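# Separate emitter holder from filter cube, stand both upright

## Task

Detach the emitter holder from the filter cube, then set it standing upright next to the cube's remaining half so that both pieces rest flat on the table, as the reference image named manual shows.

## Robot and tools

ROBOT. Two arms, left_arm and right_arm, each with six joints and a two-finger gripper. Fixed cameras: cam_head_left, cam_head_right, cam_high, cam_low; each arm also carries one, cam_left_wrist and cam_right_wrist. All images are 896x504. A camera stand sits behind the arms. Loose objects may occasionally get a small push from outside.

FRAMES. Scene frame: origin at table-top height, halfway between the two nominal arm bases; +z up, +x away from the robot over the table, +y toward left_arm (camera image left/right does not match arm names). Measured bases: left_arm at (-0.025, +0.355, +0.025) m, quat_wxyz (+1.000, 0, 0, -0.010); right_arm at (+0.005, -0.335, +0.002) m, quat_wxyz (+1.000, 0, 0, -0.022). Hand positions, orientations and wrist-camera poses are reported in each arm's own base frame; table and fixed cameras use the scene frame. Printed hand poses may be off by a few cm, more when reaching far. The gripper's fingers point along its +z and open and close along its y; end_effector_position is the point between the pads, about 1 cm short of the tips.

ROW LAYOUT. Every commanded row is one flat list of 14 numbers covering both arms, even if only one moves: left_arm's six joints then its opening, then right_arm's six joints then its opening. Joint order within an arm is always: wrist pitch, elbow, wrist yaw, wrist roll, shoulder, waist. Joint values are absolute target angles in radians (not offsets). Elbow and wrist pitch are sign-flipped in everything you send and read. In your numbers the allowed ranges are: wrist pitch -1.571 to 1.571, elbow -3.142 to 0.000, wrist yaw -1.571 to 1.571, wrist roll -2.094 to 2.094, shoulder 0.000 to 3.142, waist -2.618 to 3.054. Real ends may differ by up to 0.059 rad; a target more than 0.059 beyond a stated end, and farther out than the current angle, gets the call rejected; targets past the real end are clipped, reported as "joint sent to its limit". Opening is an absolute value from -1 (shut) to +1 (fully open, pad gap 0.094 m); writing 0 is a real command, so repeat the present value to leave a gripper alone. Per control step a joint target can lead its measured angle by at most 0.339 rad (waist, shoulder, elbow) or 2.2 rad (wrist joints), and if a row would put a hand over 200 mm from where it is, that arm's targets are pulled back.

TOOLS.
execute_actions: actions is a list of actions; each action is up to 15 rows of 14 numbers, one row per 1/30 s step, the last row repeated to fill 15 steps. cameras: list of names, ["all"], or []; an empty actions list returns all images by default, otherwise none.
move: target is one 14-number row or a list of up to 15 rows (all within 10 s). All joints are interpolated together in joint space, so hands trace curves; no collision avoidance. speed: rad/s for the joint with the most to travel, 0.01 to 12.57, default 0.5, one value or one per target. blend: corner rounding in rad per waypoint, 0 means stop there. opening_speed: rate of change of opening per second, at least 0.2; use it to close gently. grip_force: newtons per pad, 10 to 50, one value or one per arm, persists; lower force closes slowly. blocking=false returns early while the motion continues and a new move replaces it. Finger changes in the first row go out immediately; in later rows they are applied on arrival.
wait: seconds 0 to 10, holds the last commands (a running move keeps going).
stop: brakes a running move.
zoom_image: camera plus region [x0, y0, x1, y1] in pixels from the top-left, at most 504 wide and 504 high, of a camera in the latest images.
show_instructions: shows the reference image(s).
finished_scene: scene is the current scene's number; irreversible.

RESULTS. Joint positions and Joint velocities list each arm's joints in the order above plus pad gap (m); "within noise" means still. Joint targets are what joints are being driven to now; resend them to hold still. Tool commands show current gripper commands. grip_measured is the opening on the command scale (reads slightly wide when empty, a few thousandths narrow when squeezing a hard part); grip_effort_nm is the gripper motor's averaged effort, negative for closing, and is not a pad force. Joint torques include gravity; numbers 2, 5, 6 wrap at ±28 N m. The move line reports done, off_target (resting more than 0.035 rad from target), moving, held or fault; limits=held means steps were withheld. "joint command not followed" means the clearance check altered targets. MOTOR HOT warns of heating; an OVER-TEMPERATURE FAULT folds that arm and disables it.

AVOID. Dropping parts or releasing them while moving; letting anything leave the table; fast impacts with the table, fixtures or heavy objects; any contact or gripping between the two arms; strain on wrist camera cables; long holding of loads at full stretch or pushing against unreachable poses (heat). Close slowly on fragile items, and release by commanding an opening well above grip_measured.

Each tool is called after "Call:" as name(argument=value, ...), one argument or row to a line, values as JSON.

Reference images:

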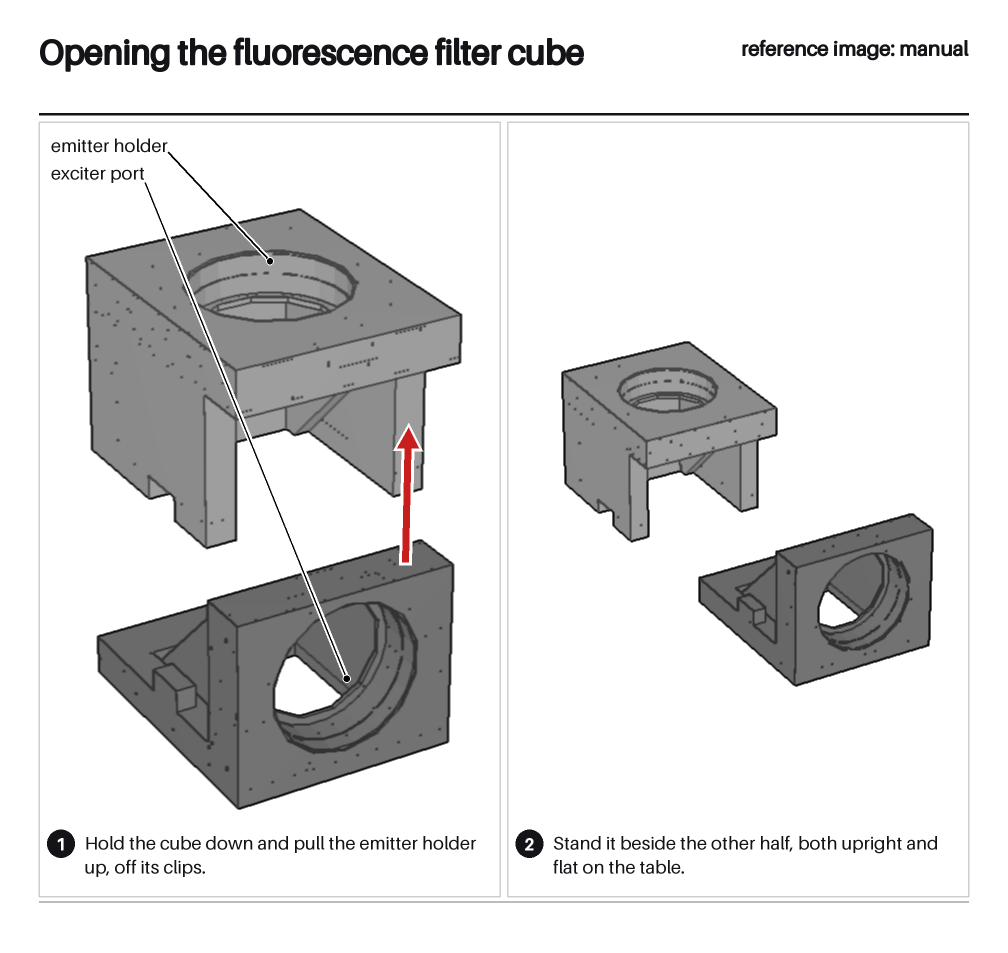

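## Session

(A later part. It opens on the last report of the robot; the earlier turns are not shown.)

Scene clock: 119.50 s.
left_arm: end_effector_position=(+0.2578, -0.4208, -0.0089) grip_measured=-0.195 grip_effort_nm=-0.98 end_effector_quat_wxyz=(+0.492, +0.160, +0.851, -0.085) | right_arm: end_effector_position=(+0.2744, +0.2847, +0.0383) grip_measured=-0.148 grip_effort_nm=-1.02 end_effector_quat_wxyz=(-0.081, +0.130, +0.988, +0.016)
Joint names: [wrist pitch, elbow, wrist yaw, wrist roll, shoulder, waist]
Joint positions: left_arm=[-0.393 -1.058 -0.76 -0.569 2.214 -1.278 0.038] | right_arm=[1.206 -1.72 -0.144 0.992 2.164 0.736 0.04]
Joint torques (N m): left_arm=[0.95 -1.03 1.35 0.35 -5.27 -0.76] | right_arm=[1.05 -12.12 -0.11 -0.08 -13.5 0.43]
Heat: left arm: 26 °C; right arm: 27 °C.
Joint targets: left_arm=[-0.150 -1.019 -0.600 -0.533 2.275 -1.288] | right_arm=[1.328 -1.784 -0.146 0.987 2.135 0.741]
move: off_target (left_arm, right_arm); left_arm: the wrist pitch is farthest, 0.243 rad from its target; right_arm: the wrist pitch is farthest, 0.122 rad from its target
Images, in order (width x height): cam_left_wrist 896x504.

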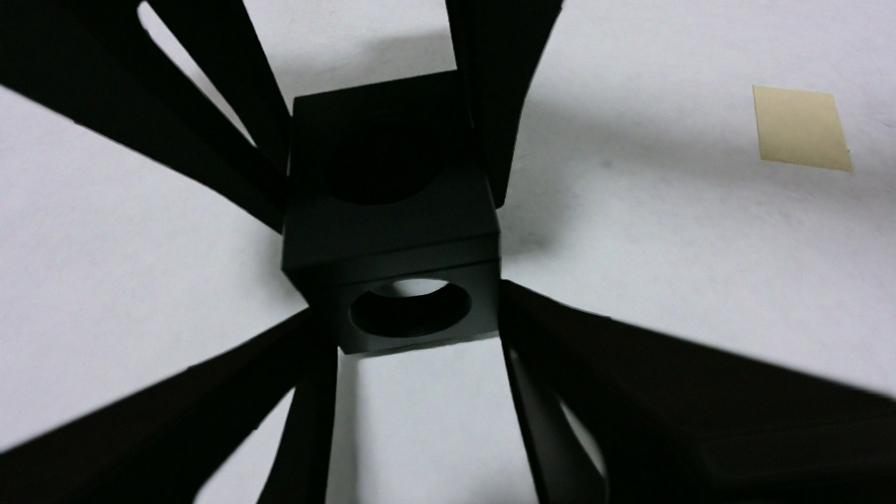

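Call:
move(
  target=[-0.08,-1.0,-0.54,-0.533,2.39,-1.288,-0.35,1.328,-1.784,-0.146,0.987,2.125,0.741,-0.35],
  speed=0.08,
  cameras=["cam_left_wrist"],
)

Call:
zoom_image(
  camera="cam_left_wrist",
  region=[250, 180, 600, 480],
)

Scene clock: 122.57 s.
left_arm: end_effector_position=(+0.2586, -0.4195, -0.0192) grip_measured=-0.195 grip_effort_nm=-0.98 end_effector_quat_wxyz=(+0.492, +0.157, +0.853, -0.079) | right_arm: end_effector_position=(+0.2764, +0.2834, +0.0343) grip_measured=-0.148 grip_effort_nm=-1.02 end_effector_quat_wxyz=(-0.077, +0.129, +0.989, +0.011)
Joint names: [wrist pitch, elbow, wrist yaw, wrist roll, shoulder, waist]
Joint positions: left_arm=[-0.405 -1.066 -0.769 -0.577 2.247 -1.278 0.038] | right_arm=[1.201 -1.72 -0.131 0.989 2.174 0.736 0.04]
Joint torques (N m): left_arm=[1.86 1.16 2.08 0.5 0.29 -0.77] | right_arm=[1.13 -12.07 -0.25 -0.05 -15.21 0.46]
Heat: left arm: 27 °C; right arm: 28 °C.
Joint targets: left_arm=[-0.080 -1.000 -0.540 -0.533 2.390 -1.288] | right_arm=[1.328 -1.784 -0.146 0.987 2.125 0.741]
move: off_target (left_arm, right_arm); left_arm: the wrist pitch is farthest, 0.325 rad from its target; right_arm: the wrist pitch is farthest, 0.127 rad from its target
Images, in order (width x height): cam_left_wrist 896x504.

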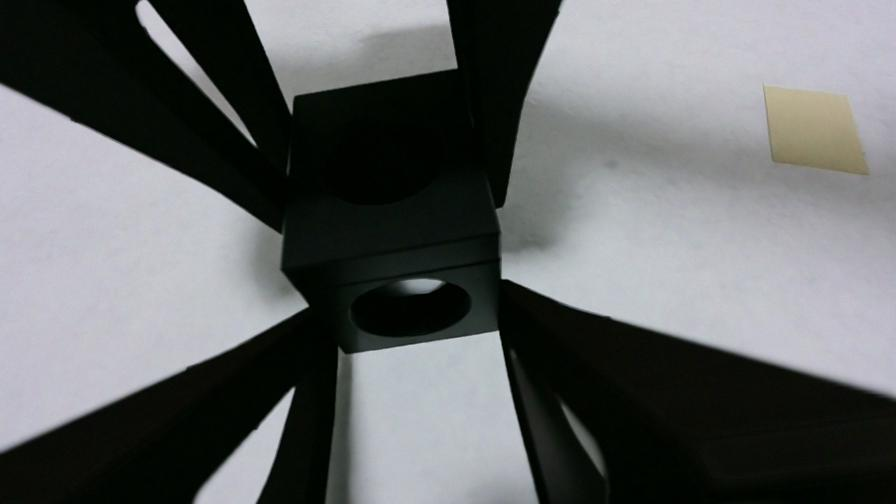

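Scaled by 1.440 from the camera's 896x504 image, which has a finer 1280x720 frame.

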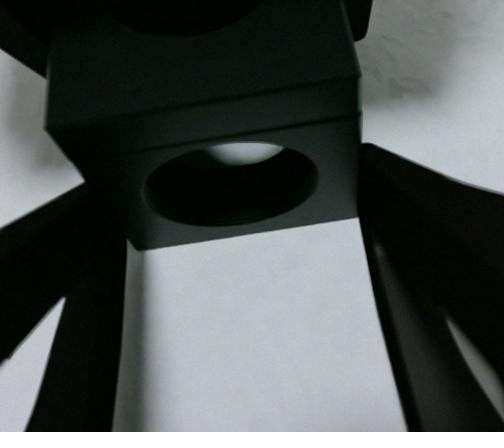

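Call:
move(
  target=[-0.08,-1.0,-0.54,-0.533,2.39,-1.288,-0.35,1.385,-1.835,-0.146,0.987,2.11,0.741,-0.35],
  speed=0.06,
  cameras=["cam_left_wrist"],
)

Call:
zoom_image(
  camera="cam_left_wrist",
  region=[250, 180, 600, 480],
)

Scene clock: 124.27 s.
left_arm: end_effector_position=(+0.2608, -0.4202, -0.0163) grip_measured=-0.195 grip_effort_nm=-0.97 end_effector_quat_wxyz=(+0.499, +0.150, +0.849, -0.081) | right_arm: end_effector_position=(+0.2799, +0.2824, +0.0395) grip_measured=-0.148 grip_effort_nm=-1.02 end_effector_quat_wxyz=(-0.070, +0.128, +0.989, +0.006)
Joint names: [wrist pitch, elbow, wrist yaw, wrist roll, shoulder, waist]
Joint positions: left_arm=[-0.42 -1.069 -0.784 -0.577 2.25 -1.278 0.038] | right_arm=[1.22 -1.742 -0.114 0.989 2.174 0.736 0.04]
Joint torques (N m): left_arm=[1.97 1.36 2.22 0.48 0.03 -0.77] | right_arm=[1.48 -14.93 -0.46 -0.05 -16.58 0.4]
Heat: left arm: 27 °C; right arm: 28 °C.
Joint targets: left_arm=[-0.080 -1.000 -0.540 -0.533 2.390 -1.288] | right_arm=[1.385 -1.835 -0.146 0.987 2.110 0.741]
move: off_target (left_arm, right_arm); left_arm: the wrist pitch is farthest, 0.340 rad from its target; right_arm: the wrist pitch is farthest, 0.165 rad from its target
Images, in order (width x height): cam_left_wrist 896x504.

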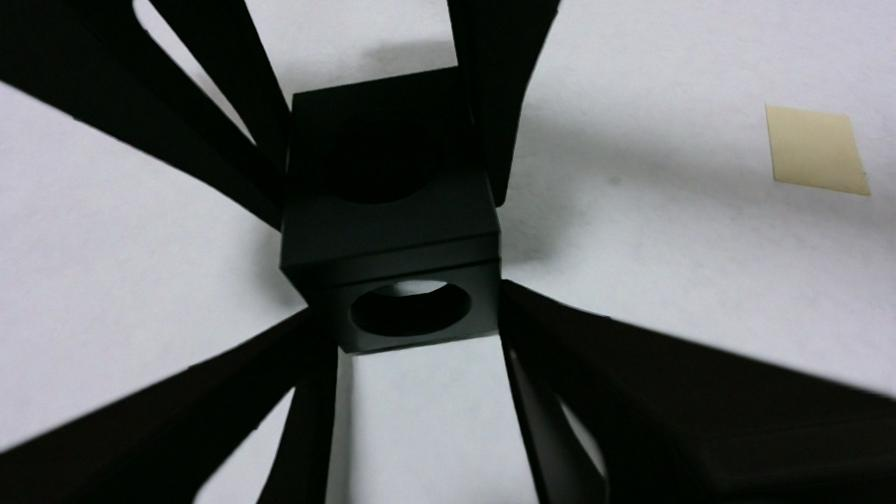

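Scaled by 1.440 from the camera's 896x504 image, which has a finer 1280x720 frame.

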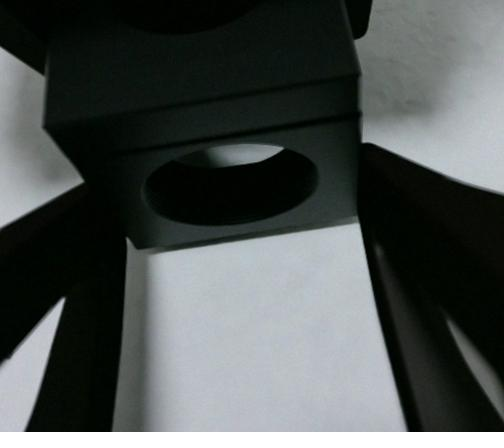

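Call:
move(
  target=[-0.02,-0.98,-0.49,-0.533,2.44,-1.288,-0.35,1.444,-1.892,-0.146,0.987,2.10,0.741,-0.35],
  speed=0.06,
  cameras=["cam_left_wrist"],
)

Call:
zoom_image(
  camera="cam_left_wrist",
  region=[250, 180, 600, 480],
)

Scene clock: 126.10 s.
left_arm: end_effector_position=(+0.2593, -0.4190, -0.0240) grip_measured=-0.195 grip_effort_nm=-0.98 end_effector_quat_wxyz=(+0.493, +0.160, +0.852, -0.075) | right_arm: end_effector_position=(+0.2711, +0.2809, +0.0898) grip_measured=-0.148 grip_effort_nm=-1.02 end_effector_quat_wxyz=(-0.083, +0.126, +0.988, +0.011)
Joint names: [wrist pitch, elbow, wrist yaw, wrist roll, shoulder, waist]
Joint positions: left_arm=[-0.418 -1.068 -0.774 -0.567 2.263 -1.277 0.038] | right_arm=[1.404 -1.873 -0.141 0.983 2.131 0.736 0.04]
Joint torques (N m): left_arm=[2.42 2.67 2.55 0.36 2.26 -0.8] | right_arm=[0.27 -7.66 -0.15 0.03 -13.46 0.44]
Heat: left arm: 27 °C; right arm: 29 °C.
Joint targets: left_arm=[-0.035 -0.983 -0.501 -0.534 2.434 -1.287] | right_arm=[1.444 -1.892 -0.146 0.987 2.100 0.741]
move: off_target (left_arm, right_arm); left_arm: the wrist pitch is farthest, 0.398 rad from its target; right_arm: the wrist pitch is farthest, 0.040 rad from its target
Images, in order (width x height): cam_left_wrist 896x504.

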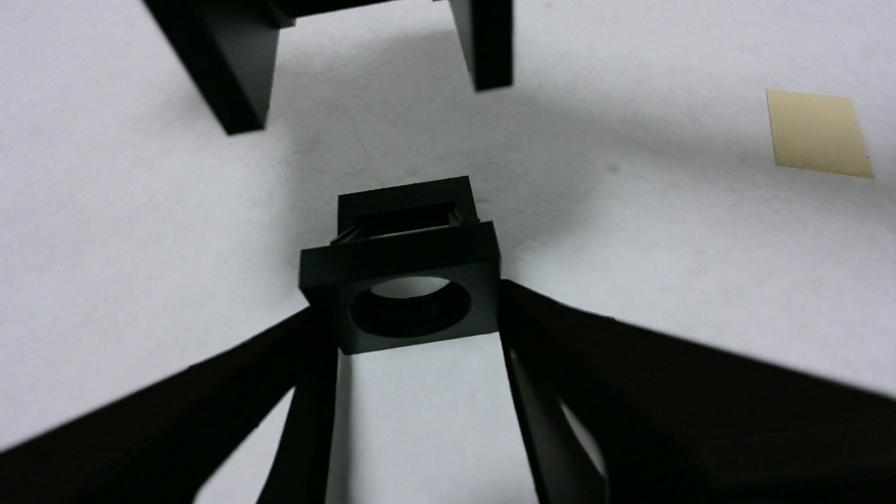

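Scaled by 1.440 from the camera's 896x504 image, which has a finer 1280x720 frame.

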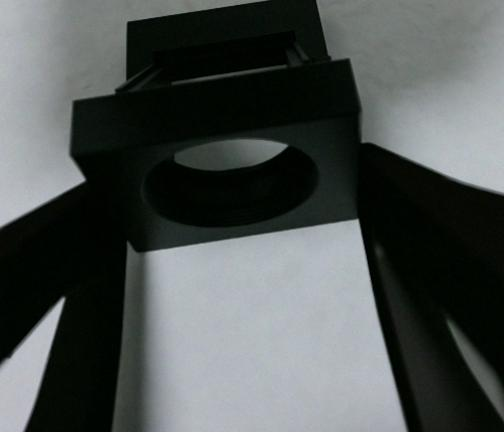

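Call:
move(
  target=[
    [-0.43,-1.084,-0.774,-0.567,2.285,-1.277,-0.35,1.467,-1.886,-0.146,0.987,2.116,0.741,-0.35],
    [-0.43,-1.084,-0.774,-0.567,2.285,-1.277,-0.35,1.467,-1.886,-0.121,0.76,2.116,0.515,-0.35],
  ],
  speed=0.3,
  cameras=["cam_left_wrist","cam_right_wrist","cam_low"],
)

Call:
zoom_image(
  camera="cam_low",
  region=[400, 210, 520, 300],
)

Scene clock: 131.73 s.
left_arm: end_effector_position=(+0.2651, -0.4252, -0.0099) grip_measured=-0.195 grip_effort_nm=-0.98 end_effector_quat_wxyz=(+0.514, +0.140, +0.842, -0.089) | right_arm: end_effector_position=(+0.3221, +0.2095, +0.0901) grip_measured=-0.148 grip_effort_nm=-1.02 end_effector_quat_wxyz=(-0.084, +0.127, +0.988, +0.016)
Joint names: [wrist pitch, elbow, wrist yaw, wrist roll, shoulder, waist]
Joint positions: left_arm=[-0.466 -1.078 -0.803 -0.567 2.26 -1.277 0.038] | right_arm=[1.428 -1.873 -0.126 0.763 2.131 0.515 0.04]
Joint torques (N m): left_arm=[-1.22 -4.25 0 -0.02 -8.08 0.09] | right_arm=[0.33 -7.02 -0.03 -0.04 -12.03 -0.09]
Heat: left arm: 28 °C; right arm: 29 °C.
Joint targets: left_arm=[-0.430 -1.084 -0.774 -0.567 2.285 -1.277] | right_arm=[1.467 -1.886 -0.121 0.760 2.116 0.515]
move: off_target (left_arm, right_arm); left_arm: the wrist pitch is farthest, 0.036 rad from its target; right_arm: the wrist pitch is farthest, 0.039 rad from its target
Images, in order (width x height): cam_low 896x504, cam_left_wrist 896x504, cam_right_wrist 896x504.

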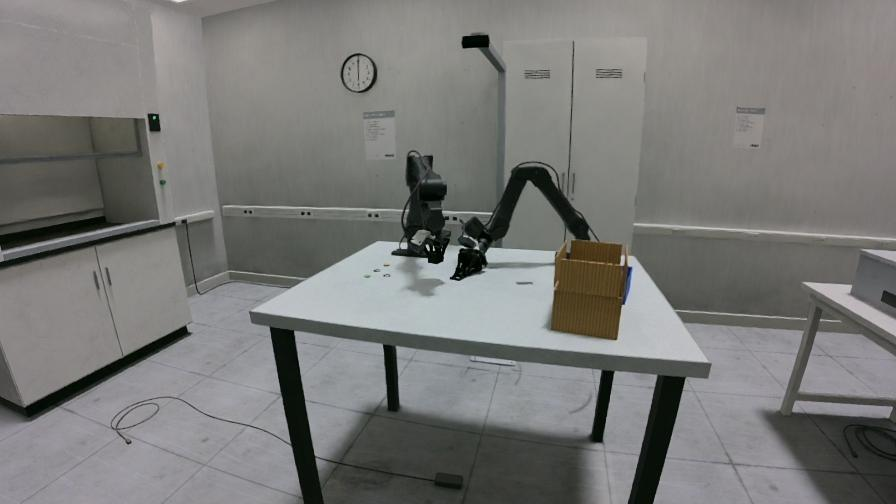

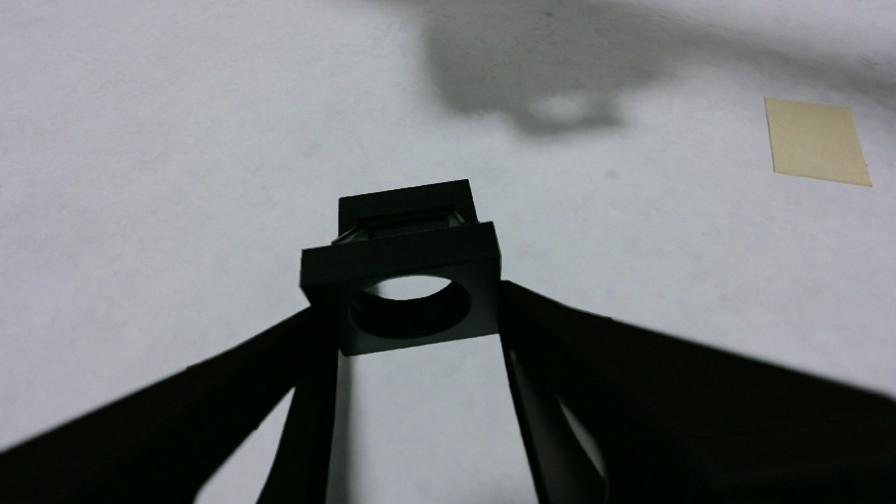

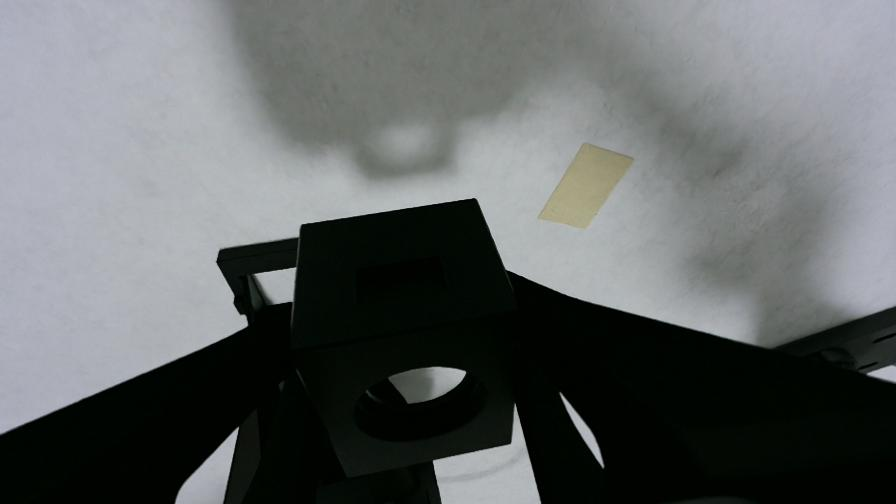

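Scaled by 4.200 from the camera's 896x504 image, which has a finer 1280x720 frame.

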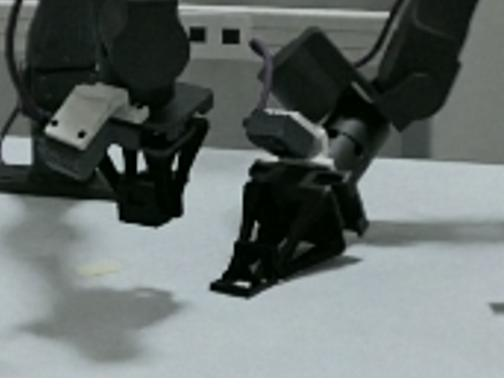

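Call:
move(
  target=[
    [-0.47,-1.075,-0.80,-0.567,2.280,-1.277,-0.35,1.467,-1.886,-0.121,0.76,2.116,0.515,-0.35],
    [-0.47,-1.075,-0.80,-0.567,2.280,-1.277,1,1.467,-1.886,-0.121,0.76,2.116,0.515,-0.35],
    [-0.523,-1.03,-0.834,-0.57,2.24,-1.30,1,1.467,-1.886,-0.121,0.76,2.116,0.515,-0.35],
    [-0.513,-0.96,-0.864,-0.60,2.15,-1.333,1,1.467,-1.886,-0.121,0.76,2.116,0.515,-0.35],
  ],
  speed=0.15,
  opening_speed=0.6,
  cameras=["cam_left_wrist","cam_right_wrist","cam_head_left"],
)

Call:
zoom_image(
  camera="cam_left_wrist",
  region=[250, 80, 600, 380],
)

Scene clock: 137.90 s.
left_arm: end_effector_position=(+0.2437, -0.4129, +0.0043) grip_measured=+0.998 grip_effort_nm=0.13 end_effector_quat_wxyz=(+0.528, +0.133, +0.832, -0.102) | right_arm: end_effector_position=(+0.3221, +0.2095, +0.0901) grip_measured=-0.148 grip_effort_nm=-1.02 end_effector_quat_wxyz=(-0.084, +0.127, +0.988, +0.016)
Joint names: [wrist pitch, elbow, wrist yaw, wrist roll, shoulder, waist]
Joint positions: left_arm=[-0.526 -0.97 -0.85 -0.588 2.187 -1.326 0.094] | right_arm=[1.428 -1.873 -0.126 0.763 2.131 0.515 0.04]
Joint torques (N m): left_arm=[-1.47 -2.91 -0.45 -0.15 -11.96 -0.5] | right_arm=[0.32 -6.98 -0.04 -0.05 -12.07 -0.13]
Heat: left arm: 28 °C; right arm: 29 °C.
Joint targets: left_arm=[-0.513 -0.960 -0.864 -0.600 2.150 -1.333] | right_arm=[1.467 -1.886 -0.121 0.760 2.116 0.515]
move: off_target (left_arm, right_arm); left_arm: the shoulder is farthest, 0.037 rad from its target; right_arm: the wrist pitch is farthest, 0.039 rad from its target
Images, in order (width x height): cam_head_left 896x504, cam_left_wrist 896x504, cam_right_wrist 896x504.

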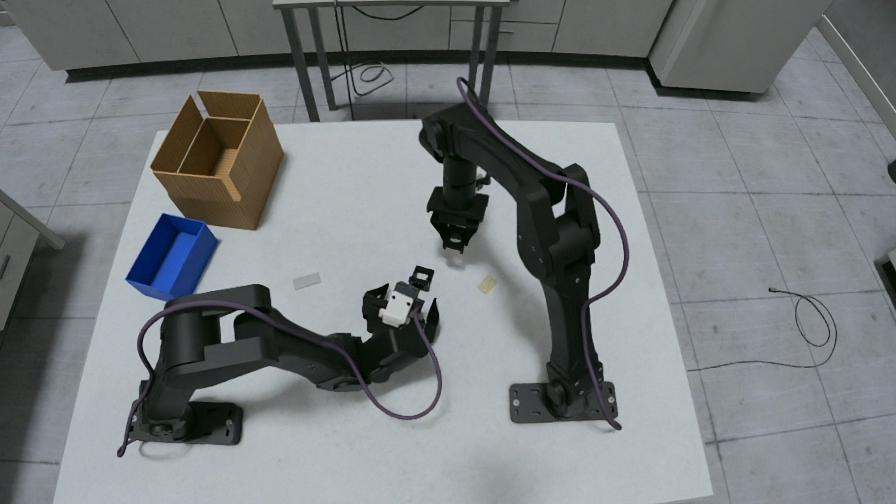

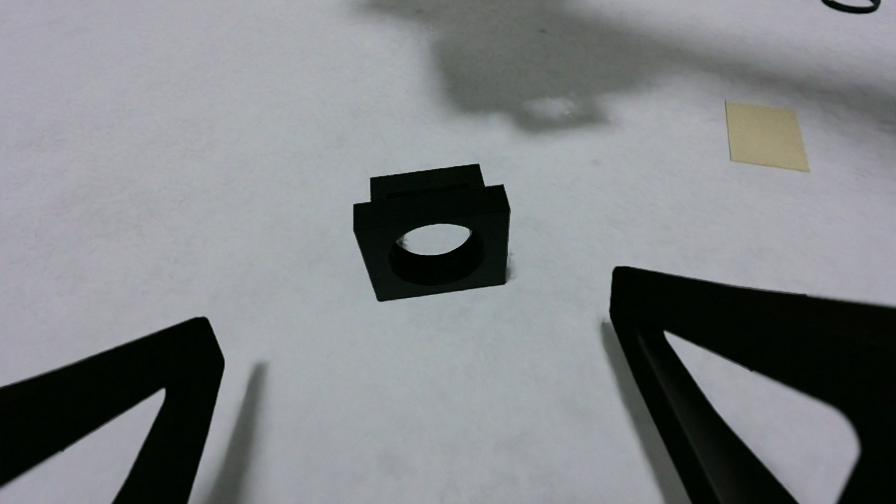

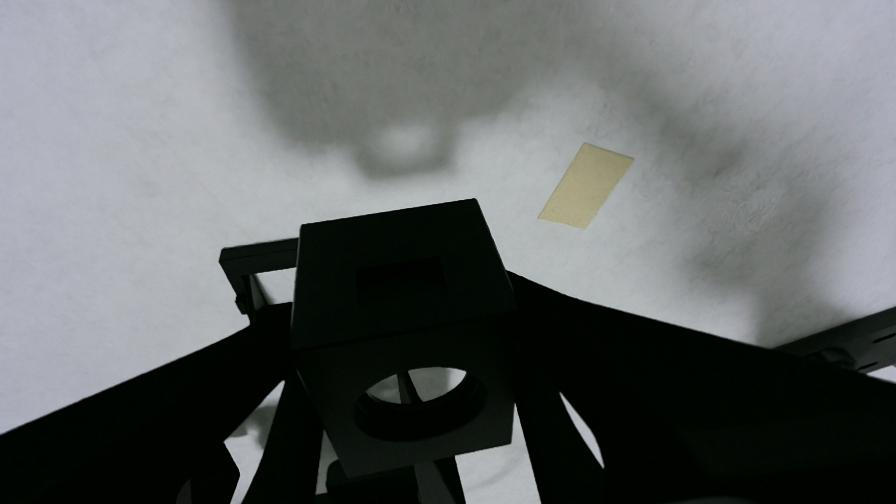

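Scaled by 1.440 from the camera's 896x504 image, which has a finer 1280x720 frame.

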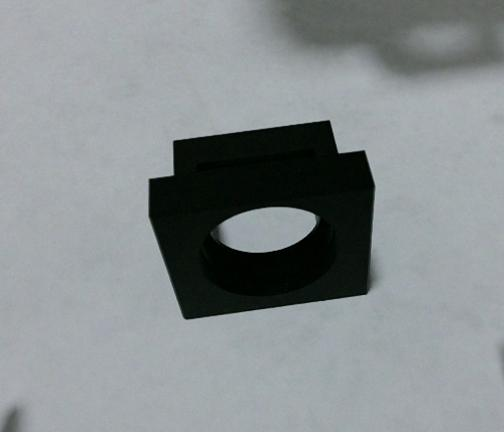

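Call:
move(
  target=[
    [-0.45,-0.83,-0.89,-0.62,2.0,-1.39,1,1.467,-1.886,-0.121,0.76,2.116,0.515,-0.35],
    [-0.395,-0.698,-0.914,-0.65,1.78,-1.445,1,1.24,-1.692,-0.121,0.76,2.14,0.515,-0.35],
  ],
  speed=0.25,
  blend=[0.1,0],
  cameras=["cam_left_wrist","cam_right_wrist","cam_low"],
)

Call:
zoom_image(
  camera="cam_low",
  region=[400, 230, 490, 290],
)

Scene clock: 141.30 s.
left_arm: end_effector_position=(+0.1924, -0.3649, +0.0673) grip_measured=+0.998 grip_effort_nm=0.13 end_effector_quat_wxyz=(+0.534, +0.146, +0.823, -0.130) | right_arm: end_effector_position=(+0.3243, +0.2108, +0.0461) grip_measured=-0.149 grip_effort_nm=-1.02 end_effector_quat_wxyz=(-0.072, +0.126, +0.989, +0.025)
Joint names: [wrist pitch, elbow, wrist yaw, wrist roll, shoulder, waist]
Joint positions: left_arm=[-0.41 -0.708 -0.9 -0.639 1.81 -1.438 0.094] | right_arm=[1.227 -1.7 -0.126 0.763 2.131 0.515 0.04]
Joint torques (N m): left_arm=[-1.47 -3.34 -0.46 -0.16 -8.88 -0.53] | right_arm=[-0.02 -4.97 -0.03 -0.03 -10.1 -0.09]
Heat: left arm: 28 °C; right arm: 28 °C.
Joint targets: left_arm=[-0.395 -0.698 -0.914 -0.650 1.780 -1.445] | right_arm=[1.240 -1.692 -0.121 0.760 2.140 0.515]
move: done; blend cut to 0.075 rad at target 1
Images, in order (width x height): cam_low 896x504, cam_left_wrist 896x504, cam_right_wrist 896x504.

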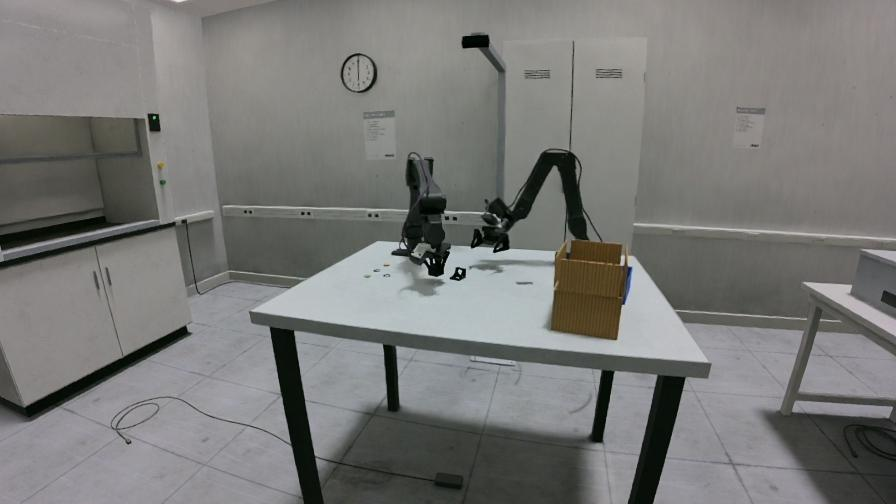

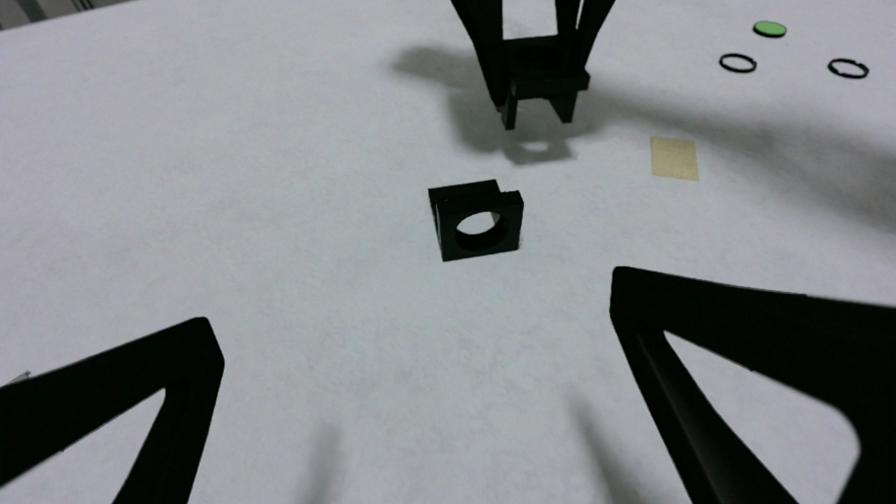

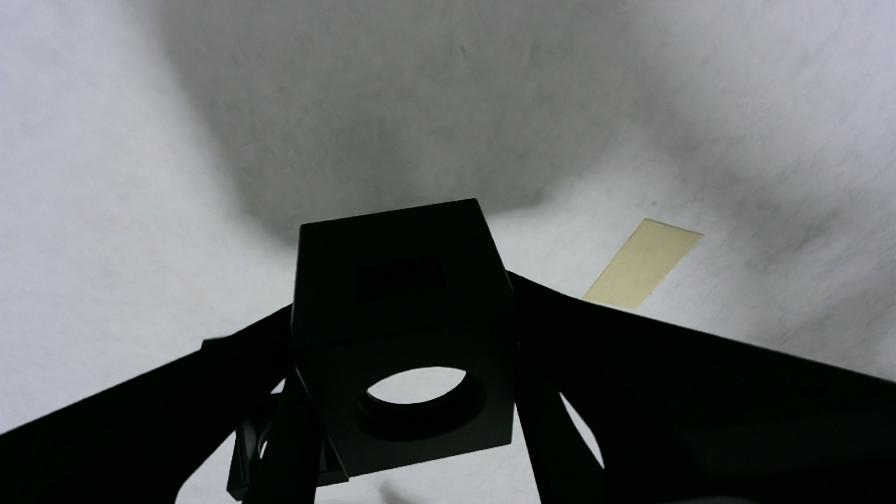

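Scaled by 5.600 from the camera's 896x504 image, which has a finer 1280x720 frame.

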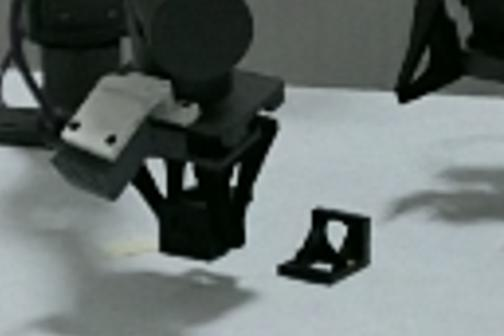

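Call:
move(
  target=[-0.395,-0.698,-0.914,-0.65,1.78,-1.445,1,1.185,-1.651,-0.121,0.76,2.158,0.515,-0.35],
  speed=0.1,
  cameras=["cam_left_wrist"],
)

Call:
zoom_image(
  camera="cam_left_wrist",
  region=[400, 0, 680, 270],
)

Scene clock: 143.20 s.
left_arm: end_effector_position=(+0.1924, -0.3649, +0.0673) grip_measured=+0.998 grip_effort_nm=0.13 end_effector_quat_wxyz=(+0.534, +0.146, +0.823, -0.130) | right_arm: end_effector_position=(+0.3247, +0.2110, +0.0322) grip_measured=-0.149 grip_effort_nm=-1.02 end_effector_quat_wxyz=(-0.071, +0.126, +0.989, +0.026)
Joint names: [wrist pitch, elbow, wrist yaw, wrist roll, shoulder, waist]
Joint positions: left_arm=[-0.41 -0.708 -0.9 -0.639 1.81 -1.438 0.094] | right_arm=[1.172 -1.659 -0.126 0.763 2.141 0.515 0.04]
Joint torques (N m): left_arm=[-1.42 -3.26 -0.45 -0.14 -8.85 -0.57] | right_arm=[0.04 -4.92 -0.02 -0.04 -9.43 -0.12]
Heat: left arm: 27 °C; right arm: 28 °C.
Joint targets: left_arm=[-0.395 -0.698 -0.914 -0.650 1.780 -1.445] | right_arm=[1.185 -1.651 -0.121 0.760 2.158 0.515]
move: done
Images, in order (width x height): cam_left_wrist 896x504.

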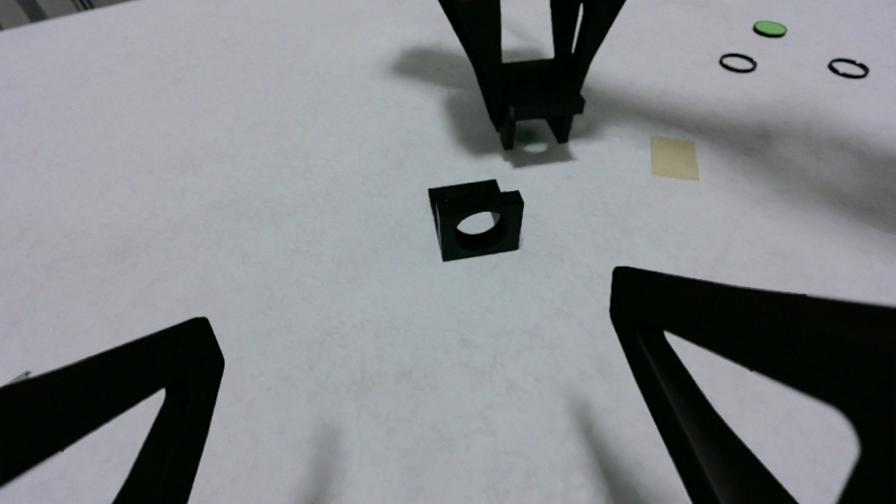

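Scaled by 1.800 from the camera's 896x504 image, which has a finer 1280x720 frame.

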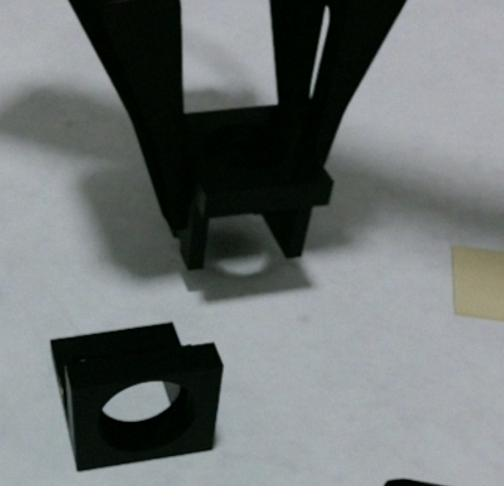

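Call:
move(
  target=[
    [-0.395,-0.698,-0.914,-0.65,1.78,-1.445,1,1.173,-1.638,-0.121,0.76,2.158,0.515,-0.35],
    [-0.395,-0.698,-0.914,-0.65,1.78,-1.445,1,1.165,-1.629,-0.121,0.76,2.158,0.515,-0.35],
  ],
  speed=0.05,
  cameras=["cam_left_wrist","cam_right_wrist"],
)

Scene clock: 147.20 s.
left_arm: end_effector_position=(+0.1924, -0.3649, +0.0673) grip_measured=+0.998 grip_effort_nm=0.13 end_effector_quat_wxyz=(+0.534, +0.146, +0.823, -0.130) | right_arm: end_effector_position=(+0.3232, +0.2101, +0.0271) grip_measured=-0.149 grip_effort_nm=-1.02 end_effector_quat_wxyz=(-0.071, +0.126, +0.989, +0.025)
Joint names: [wrist pitch, elbow, wrist yaw, wrist roll, shoulder, waist]
Joint positions: left_arm=[-0.41 -0.708 -0.9 -0.639 1.81 -1.438 0.094] | right_arm=[1.152 -1.638 -0.126 0.763 2.141 0.515 0.04]
Joint torques (N m): left_arm=[-1.42 -3.32 -0.43 -0.15 -8.85 -0.53] | right_arm=[0 -4.78 -0.04 -0.05 -9.36 -0.06]
Heat: left arm: 28 °C; right arm: 28 °C.
Joint targets: left_arm=[-0.395 -0.698 -0.914 -0.650 1.780 -1.445] | right_arm=[1.165 -1.629 -0.121 0.760 2.158 0.515]
move: done
Images, in order (width x height): cam_left_wrist 896x504, cam_right_wrist 896x504.

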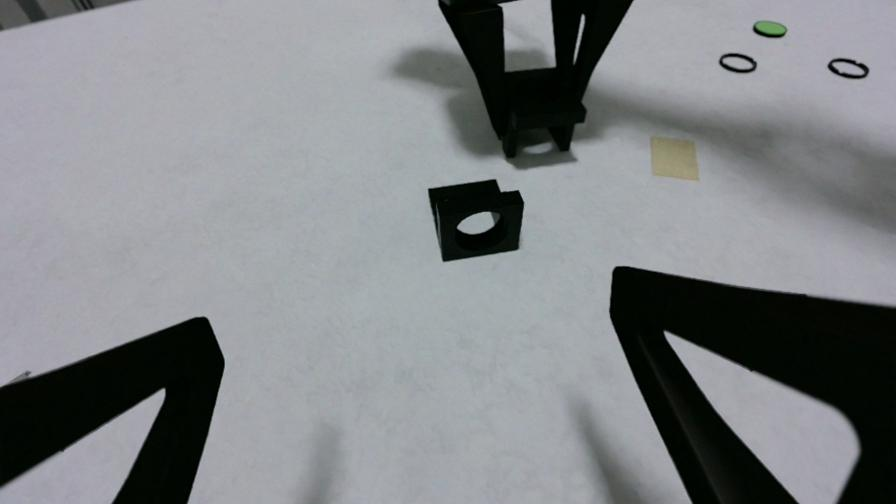

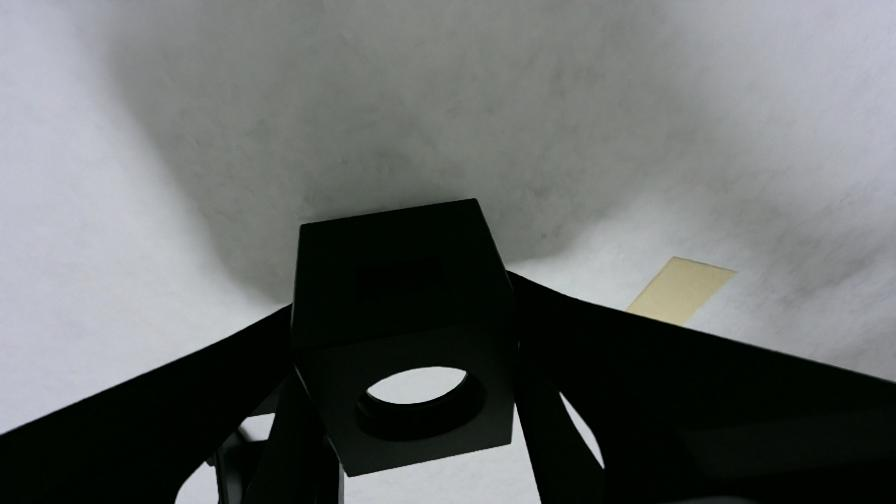

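Call:
zoom_image(
  camera="cam_left_wrist",
  region=[450, 60, 650, 190],
)

Call:
move(
  target=[-0.395,-0.698,-0.914,-0.65,1.78,-1.445,1,1.159,-1.621,-0.121,0.76,2.158,0.515,-0.35],
  speed=0.05,
  cameras=["cam_left_wrist"],
)

Call:
zoom_image(
  camera="cam_left_wrist",
  region=[450, 60, 650, 190],
)

Scaled by 2.520 from the camera's 896x504 image, which has a finer 1280x720 frame.

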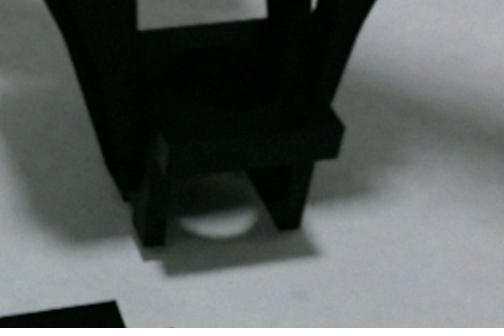

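Scene clock: 148.23 s.
left_arm: end_effector_position=(+0.1924, -0.3649, +0.0673) grip_measured=+0.998 grip_effort_nm=0.14 end_effector_quat_wxyz=(+0.534, +0.146, +0.823, -0.130) | right_arm: end_effector_position=(+0.3224, +0.2097, +0.0252) grip_measured=-0.149 grip_effort_nm=-1.02 end_effector_quat_wxyz=(-0.072, +0.126, +0.989, +0.025)
Joint names: [wrist pitch, elbow, wrist yaw, wrist roll, shoulder, waist]
Joint positions: left_arm=[-0.41 -0.708 -0.9 -0.639 1.81 -1.438 0.094] | right_arm=[1.146 -1.63 -0.126 0.763 2.141 0.515 0.04]
Joint torques (N m): left_arm=[-1.41 -3.3 -0.46 -0.16 -8.85 -0.54] | right_arm=[0.04 -4.71 -0.02 -0.03 -9.43 -0.09]
Heat: left arm: 28 °C; right arm: 28 °C.
Joint targets: left_arm=[-0.395 -0.698 -0.914 -0.650 1.780 -1.445] | right_arm=[1.159 -1.621 -0.121 0.760 2.158 0.515]
move: done
Images, in order (width x height): cam_left_wrist 896x504.

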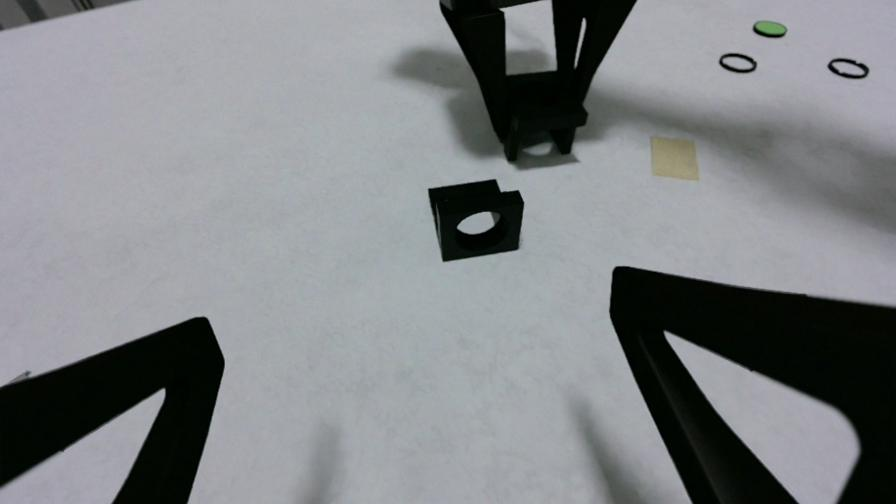

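Scaled by 2.520 from the camera's 896x504 image, which has a finer 1280x720 frame.

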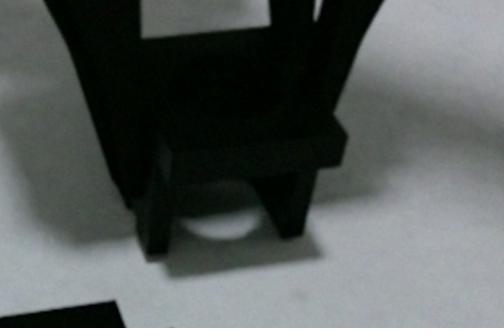

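Call:
move(
  target=[-0.395,-0.698,-0.914,-0.65,1.78,-1.445,1,1.152,-1.612,-0.121,0.76,2.158,0.515,-0.35],
  speed=0.05,
  cameras=["cam_left_wrist"],
)

Call:
zoom_image(
  camera="cam_left_wrist",
  region=[450, 60, 650, 190],
)

Scene clock: 149.30 s.
left_arm: end_effector_position=(+0.1924, -0.3649, +0.0673) grip_measured=+0.998 grip_effort_nm=0.13 end_effector_quat_wxyz=(+0.534, +0.146, +0.823, -0.130) | right_arm: end_effector_position=(+0.3216, +0.2092, +0.0236) grip_measured=-0.149 grip_effort_nm=-1.02 end_effector_quat_wxyz=(-0.073, +0.126, +0.989, +0.024)
Joint names: [wrist pitch, elbow, wrist yaw, wrist roll, shoulder, waist]
Joint positions: left_arm=[-0.41 -0.708 -0.9 -0.639 1.81 -1.438 0.094] | right_arm=[1.141 -1.623 -0.126 0.763 2.141 0.515 0.04]
Joint torques (N m): left_arm=[-1.42 -3.32 -0.46 -0.18 -8.88 -0.55] | right_arm=[0 -4.49 -0.02 -0.04 -9.35 -0.03]
Heat: left arm: 28 °C; right arm: 28 °C.
Joint targets: left_arm=[-0.395 -0.698 -0.914 -0.650 1.780 -1.445] | right_arm=[1.152 -1.612 -0.121 0.760 2.158 0.515]
move: done
Images, in order (width x height): cam_left_wrist 896x504.

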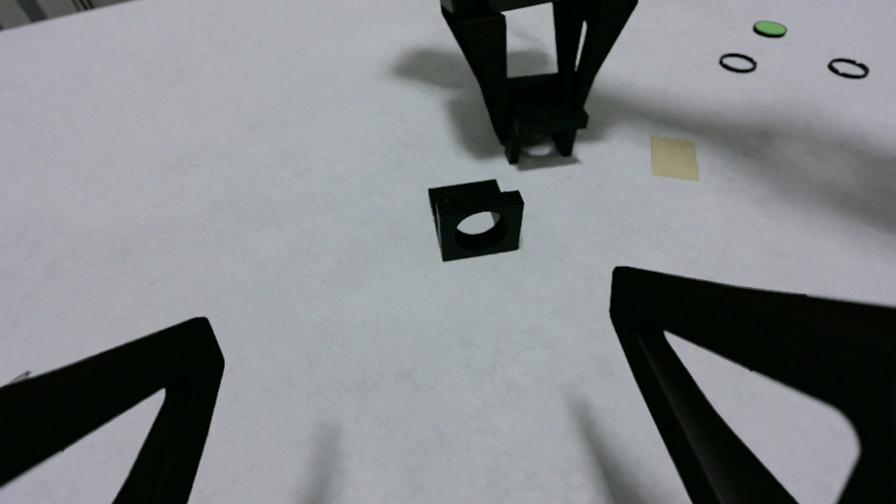

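Scaled by 2.520 from the camera's 896x504 image, which has a finer 1280x720 frame.

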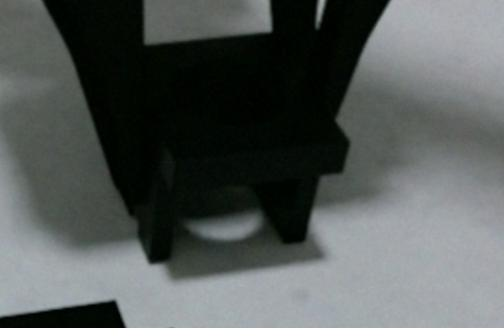

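Call:
move(
  target=[-0.395,-0.698,-0.914,-0.65,1.78,-1.445,1,1.146,-1.604,-0.121,0.76,2.158,0.515,-0.35],
  speed=0.05,
  cameras=["cam_left_wrist"],
)

Call:
zoom_image(
  camera="cam_left_wrist",
  region=[450, 60, 650, 190],
)

Scene clock: 150.43 s.
left_arm: end_effector_position=(+0.1924, -0.3649, +0.0673) grip_measured=+0.998 grip_effort_nm=0.13 end_effector_quat_wxyz=(+0.534, +0.146, +0.823, -0.130) | right_arm: end_effector_position=(+0.3216, +0.2093, +0.0234) grip_measured=-0.149 grip_effort_nm=-1.02 end_effector_quat_wxyz=(-0.073, +0.126, +0.989, +0.024)
Joint names: [wrist pitch, elbow, wrist yaw, wrist roll, shoulder, waist]
Joint positions: left_arm=[-0.41 -0.708 -0.9 -0.639 1.81 -1.438 0.094] | right_arm=[1.14 -1.622 -0.126 0.763 2.141 0.515 0.04]
Joint torques (N m): left_arm=[-1.41 -3.3 -0.44 -0.16 -8.84 -0.51] | right_arm=[-0.04 -3.95 -0.04 -0.05 -9.36 -0.09]
Heat: left arm: 28 °C; right arm: 28 °C.
Joint targets: left_arm=[-0.395 -0.698 -0.914 -0.650 1.780 -1.445] | right_arm=[1.146 -1.604 -0.121 0.760 2.158 0.515]
move: done
Images, in order (width x height): cam_left_wrist 896x504.

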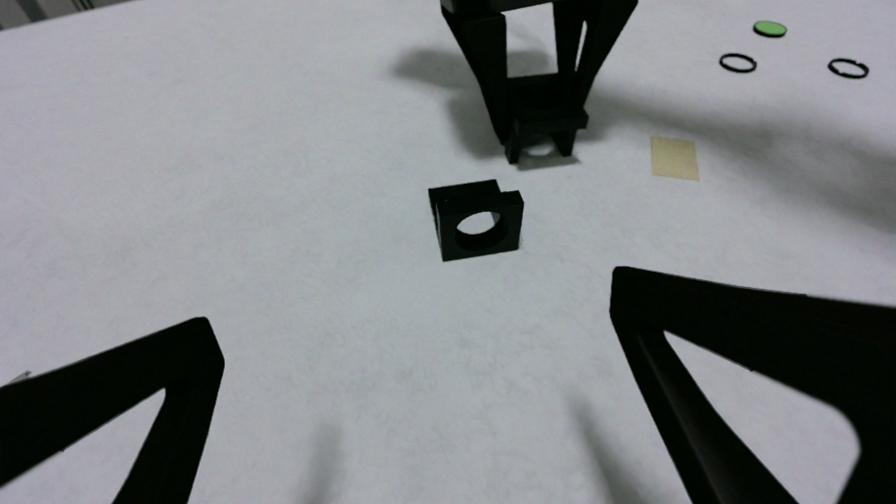

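Scaled by 2.520 from the camera's 896x504 image, which has a finer 1280x720 frame.

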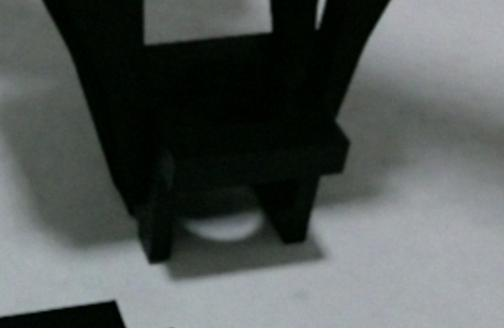

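Call:
move(
  target=[-0.395,-0.698,-0.914,-0.65,1.78,-1.445,1,1.146,-1.606,-0.121,0.76,2.158,0.515,0.2],
  opening_speed=0.4,
  cameras=["cam_left_wrist","cam_right_wrist"],
)

Scene clock: 152.23 s.
left_arm: end_effector_position=(+0.1924, -0.3649, +0.0673) grip_measured=+0.998 grip_effort_nm=0.13 end_effector_quat_wxyz=(+0.534, +0.146, +0.823, -0.130) | right_arm: end_effector_position=(+0.3205, +0.2086, +0.0220) grip_measured=+0.197 grip_effort_nm=0.14 end_effector_quat_wxyz=(-0.074, +0.126, +0.989, +0.023)
Joint names: [wrist pitch, elbow, wrist yaw, wrist roll, shoulder, waist]
Joint positions: left_arm=[-0.41 -0.708 -0.9 -0.639 1.81 -1.438 0.094] | right_arm=[1.137 -1.616 -0.126 0.763 2.141 0.515 0.056]
Joint torques (N m): left_arm=[-1.43 -3.33 -0.44 -0.17 -8.8 -0.54] | right_arm=[-0.02 -4.53 -0.02 -0.05 -9.35 -0.12]
Heat: left arm: 28 °C; right arm: 28 °C.
Joint targets: left_arm=[-0.395 -0.698 -0.914 -0.650 1.780 -1.445] | right_arm=[1.146 -1.606 -0.121 0.760 2.158 0.515]
move: done
Images, in order (width x height): cam_left_wrist 896x504, cam_right_wrist 896x504.

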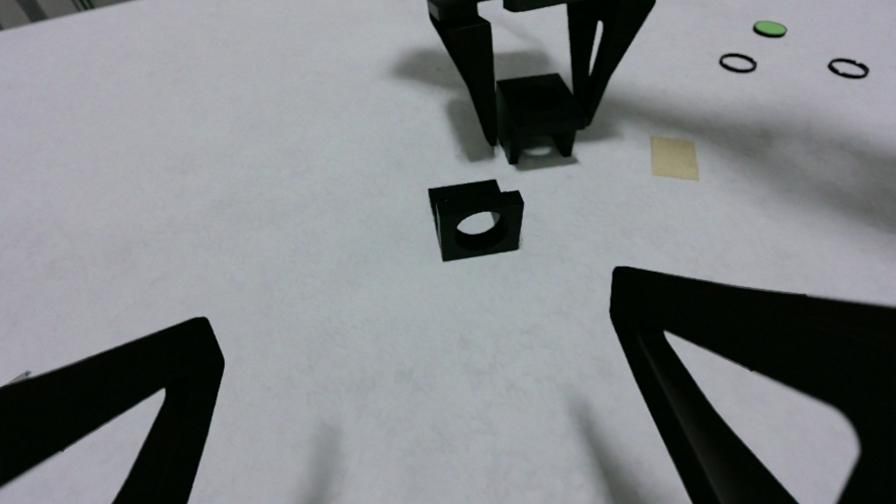

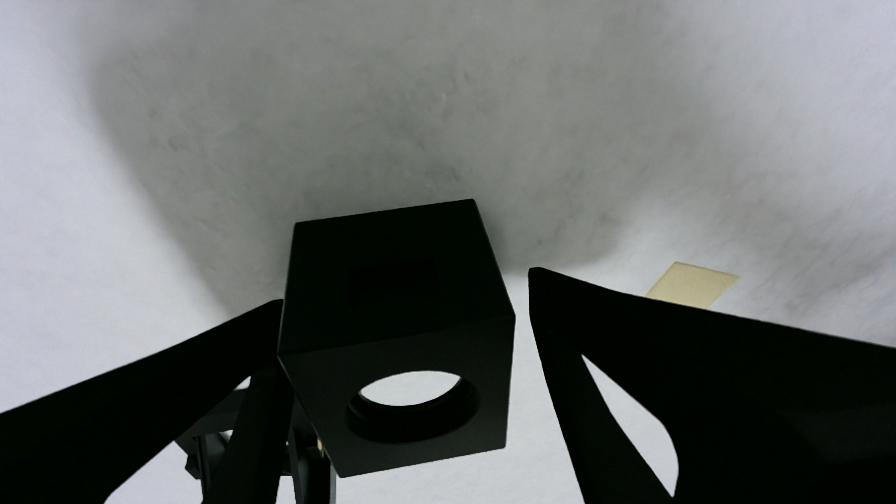

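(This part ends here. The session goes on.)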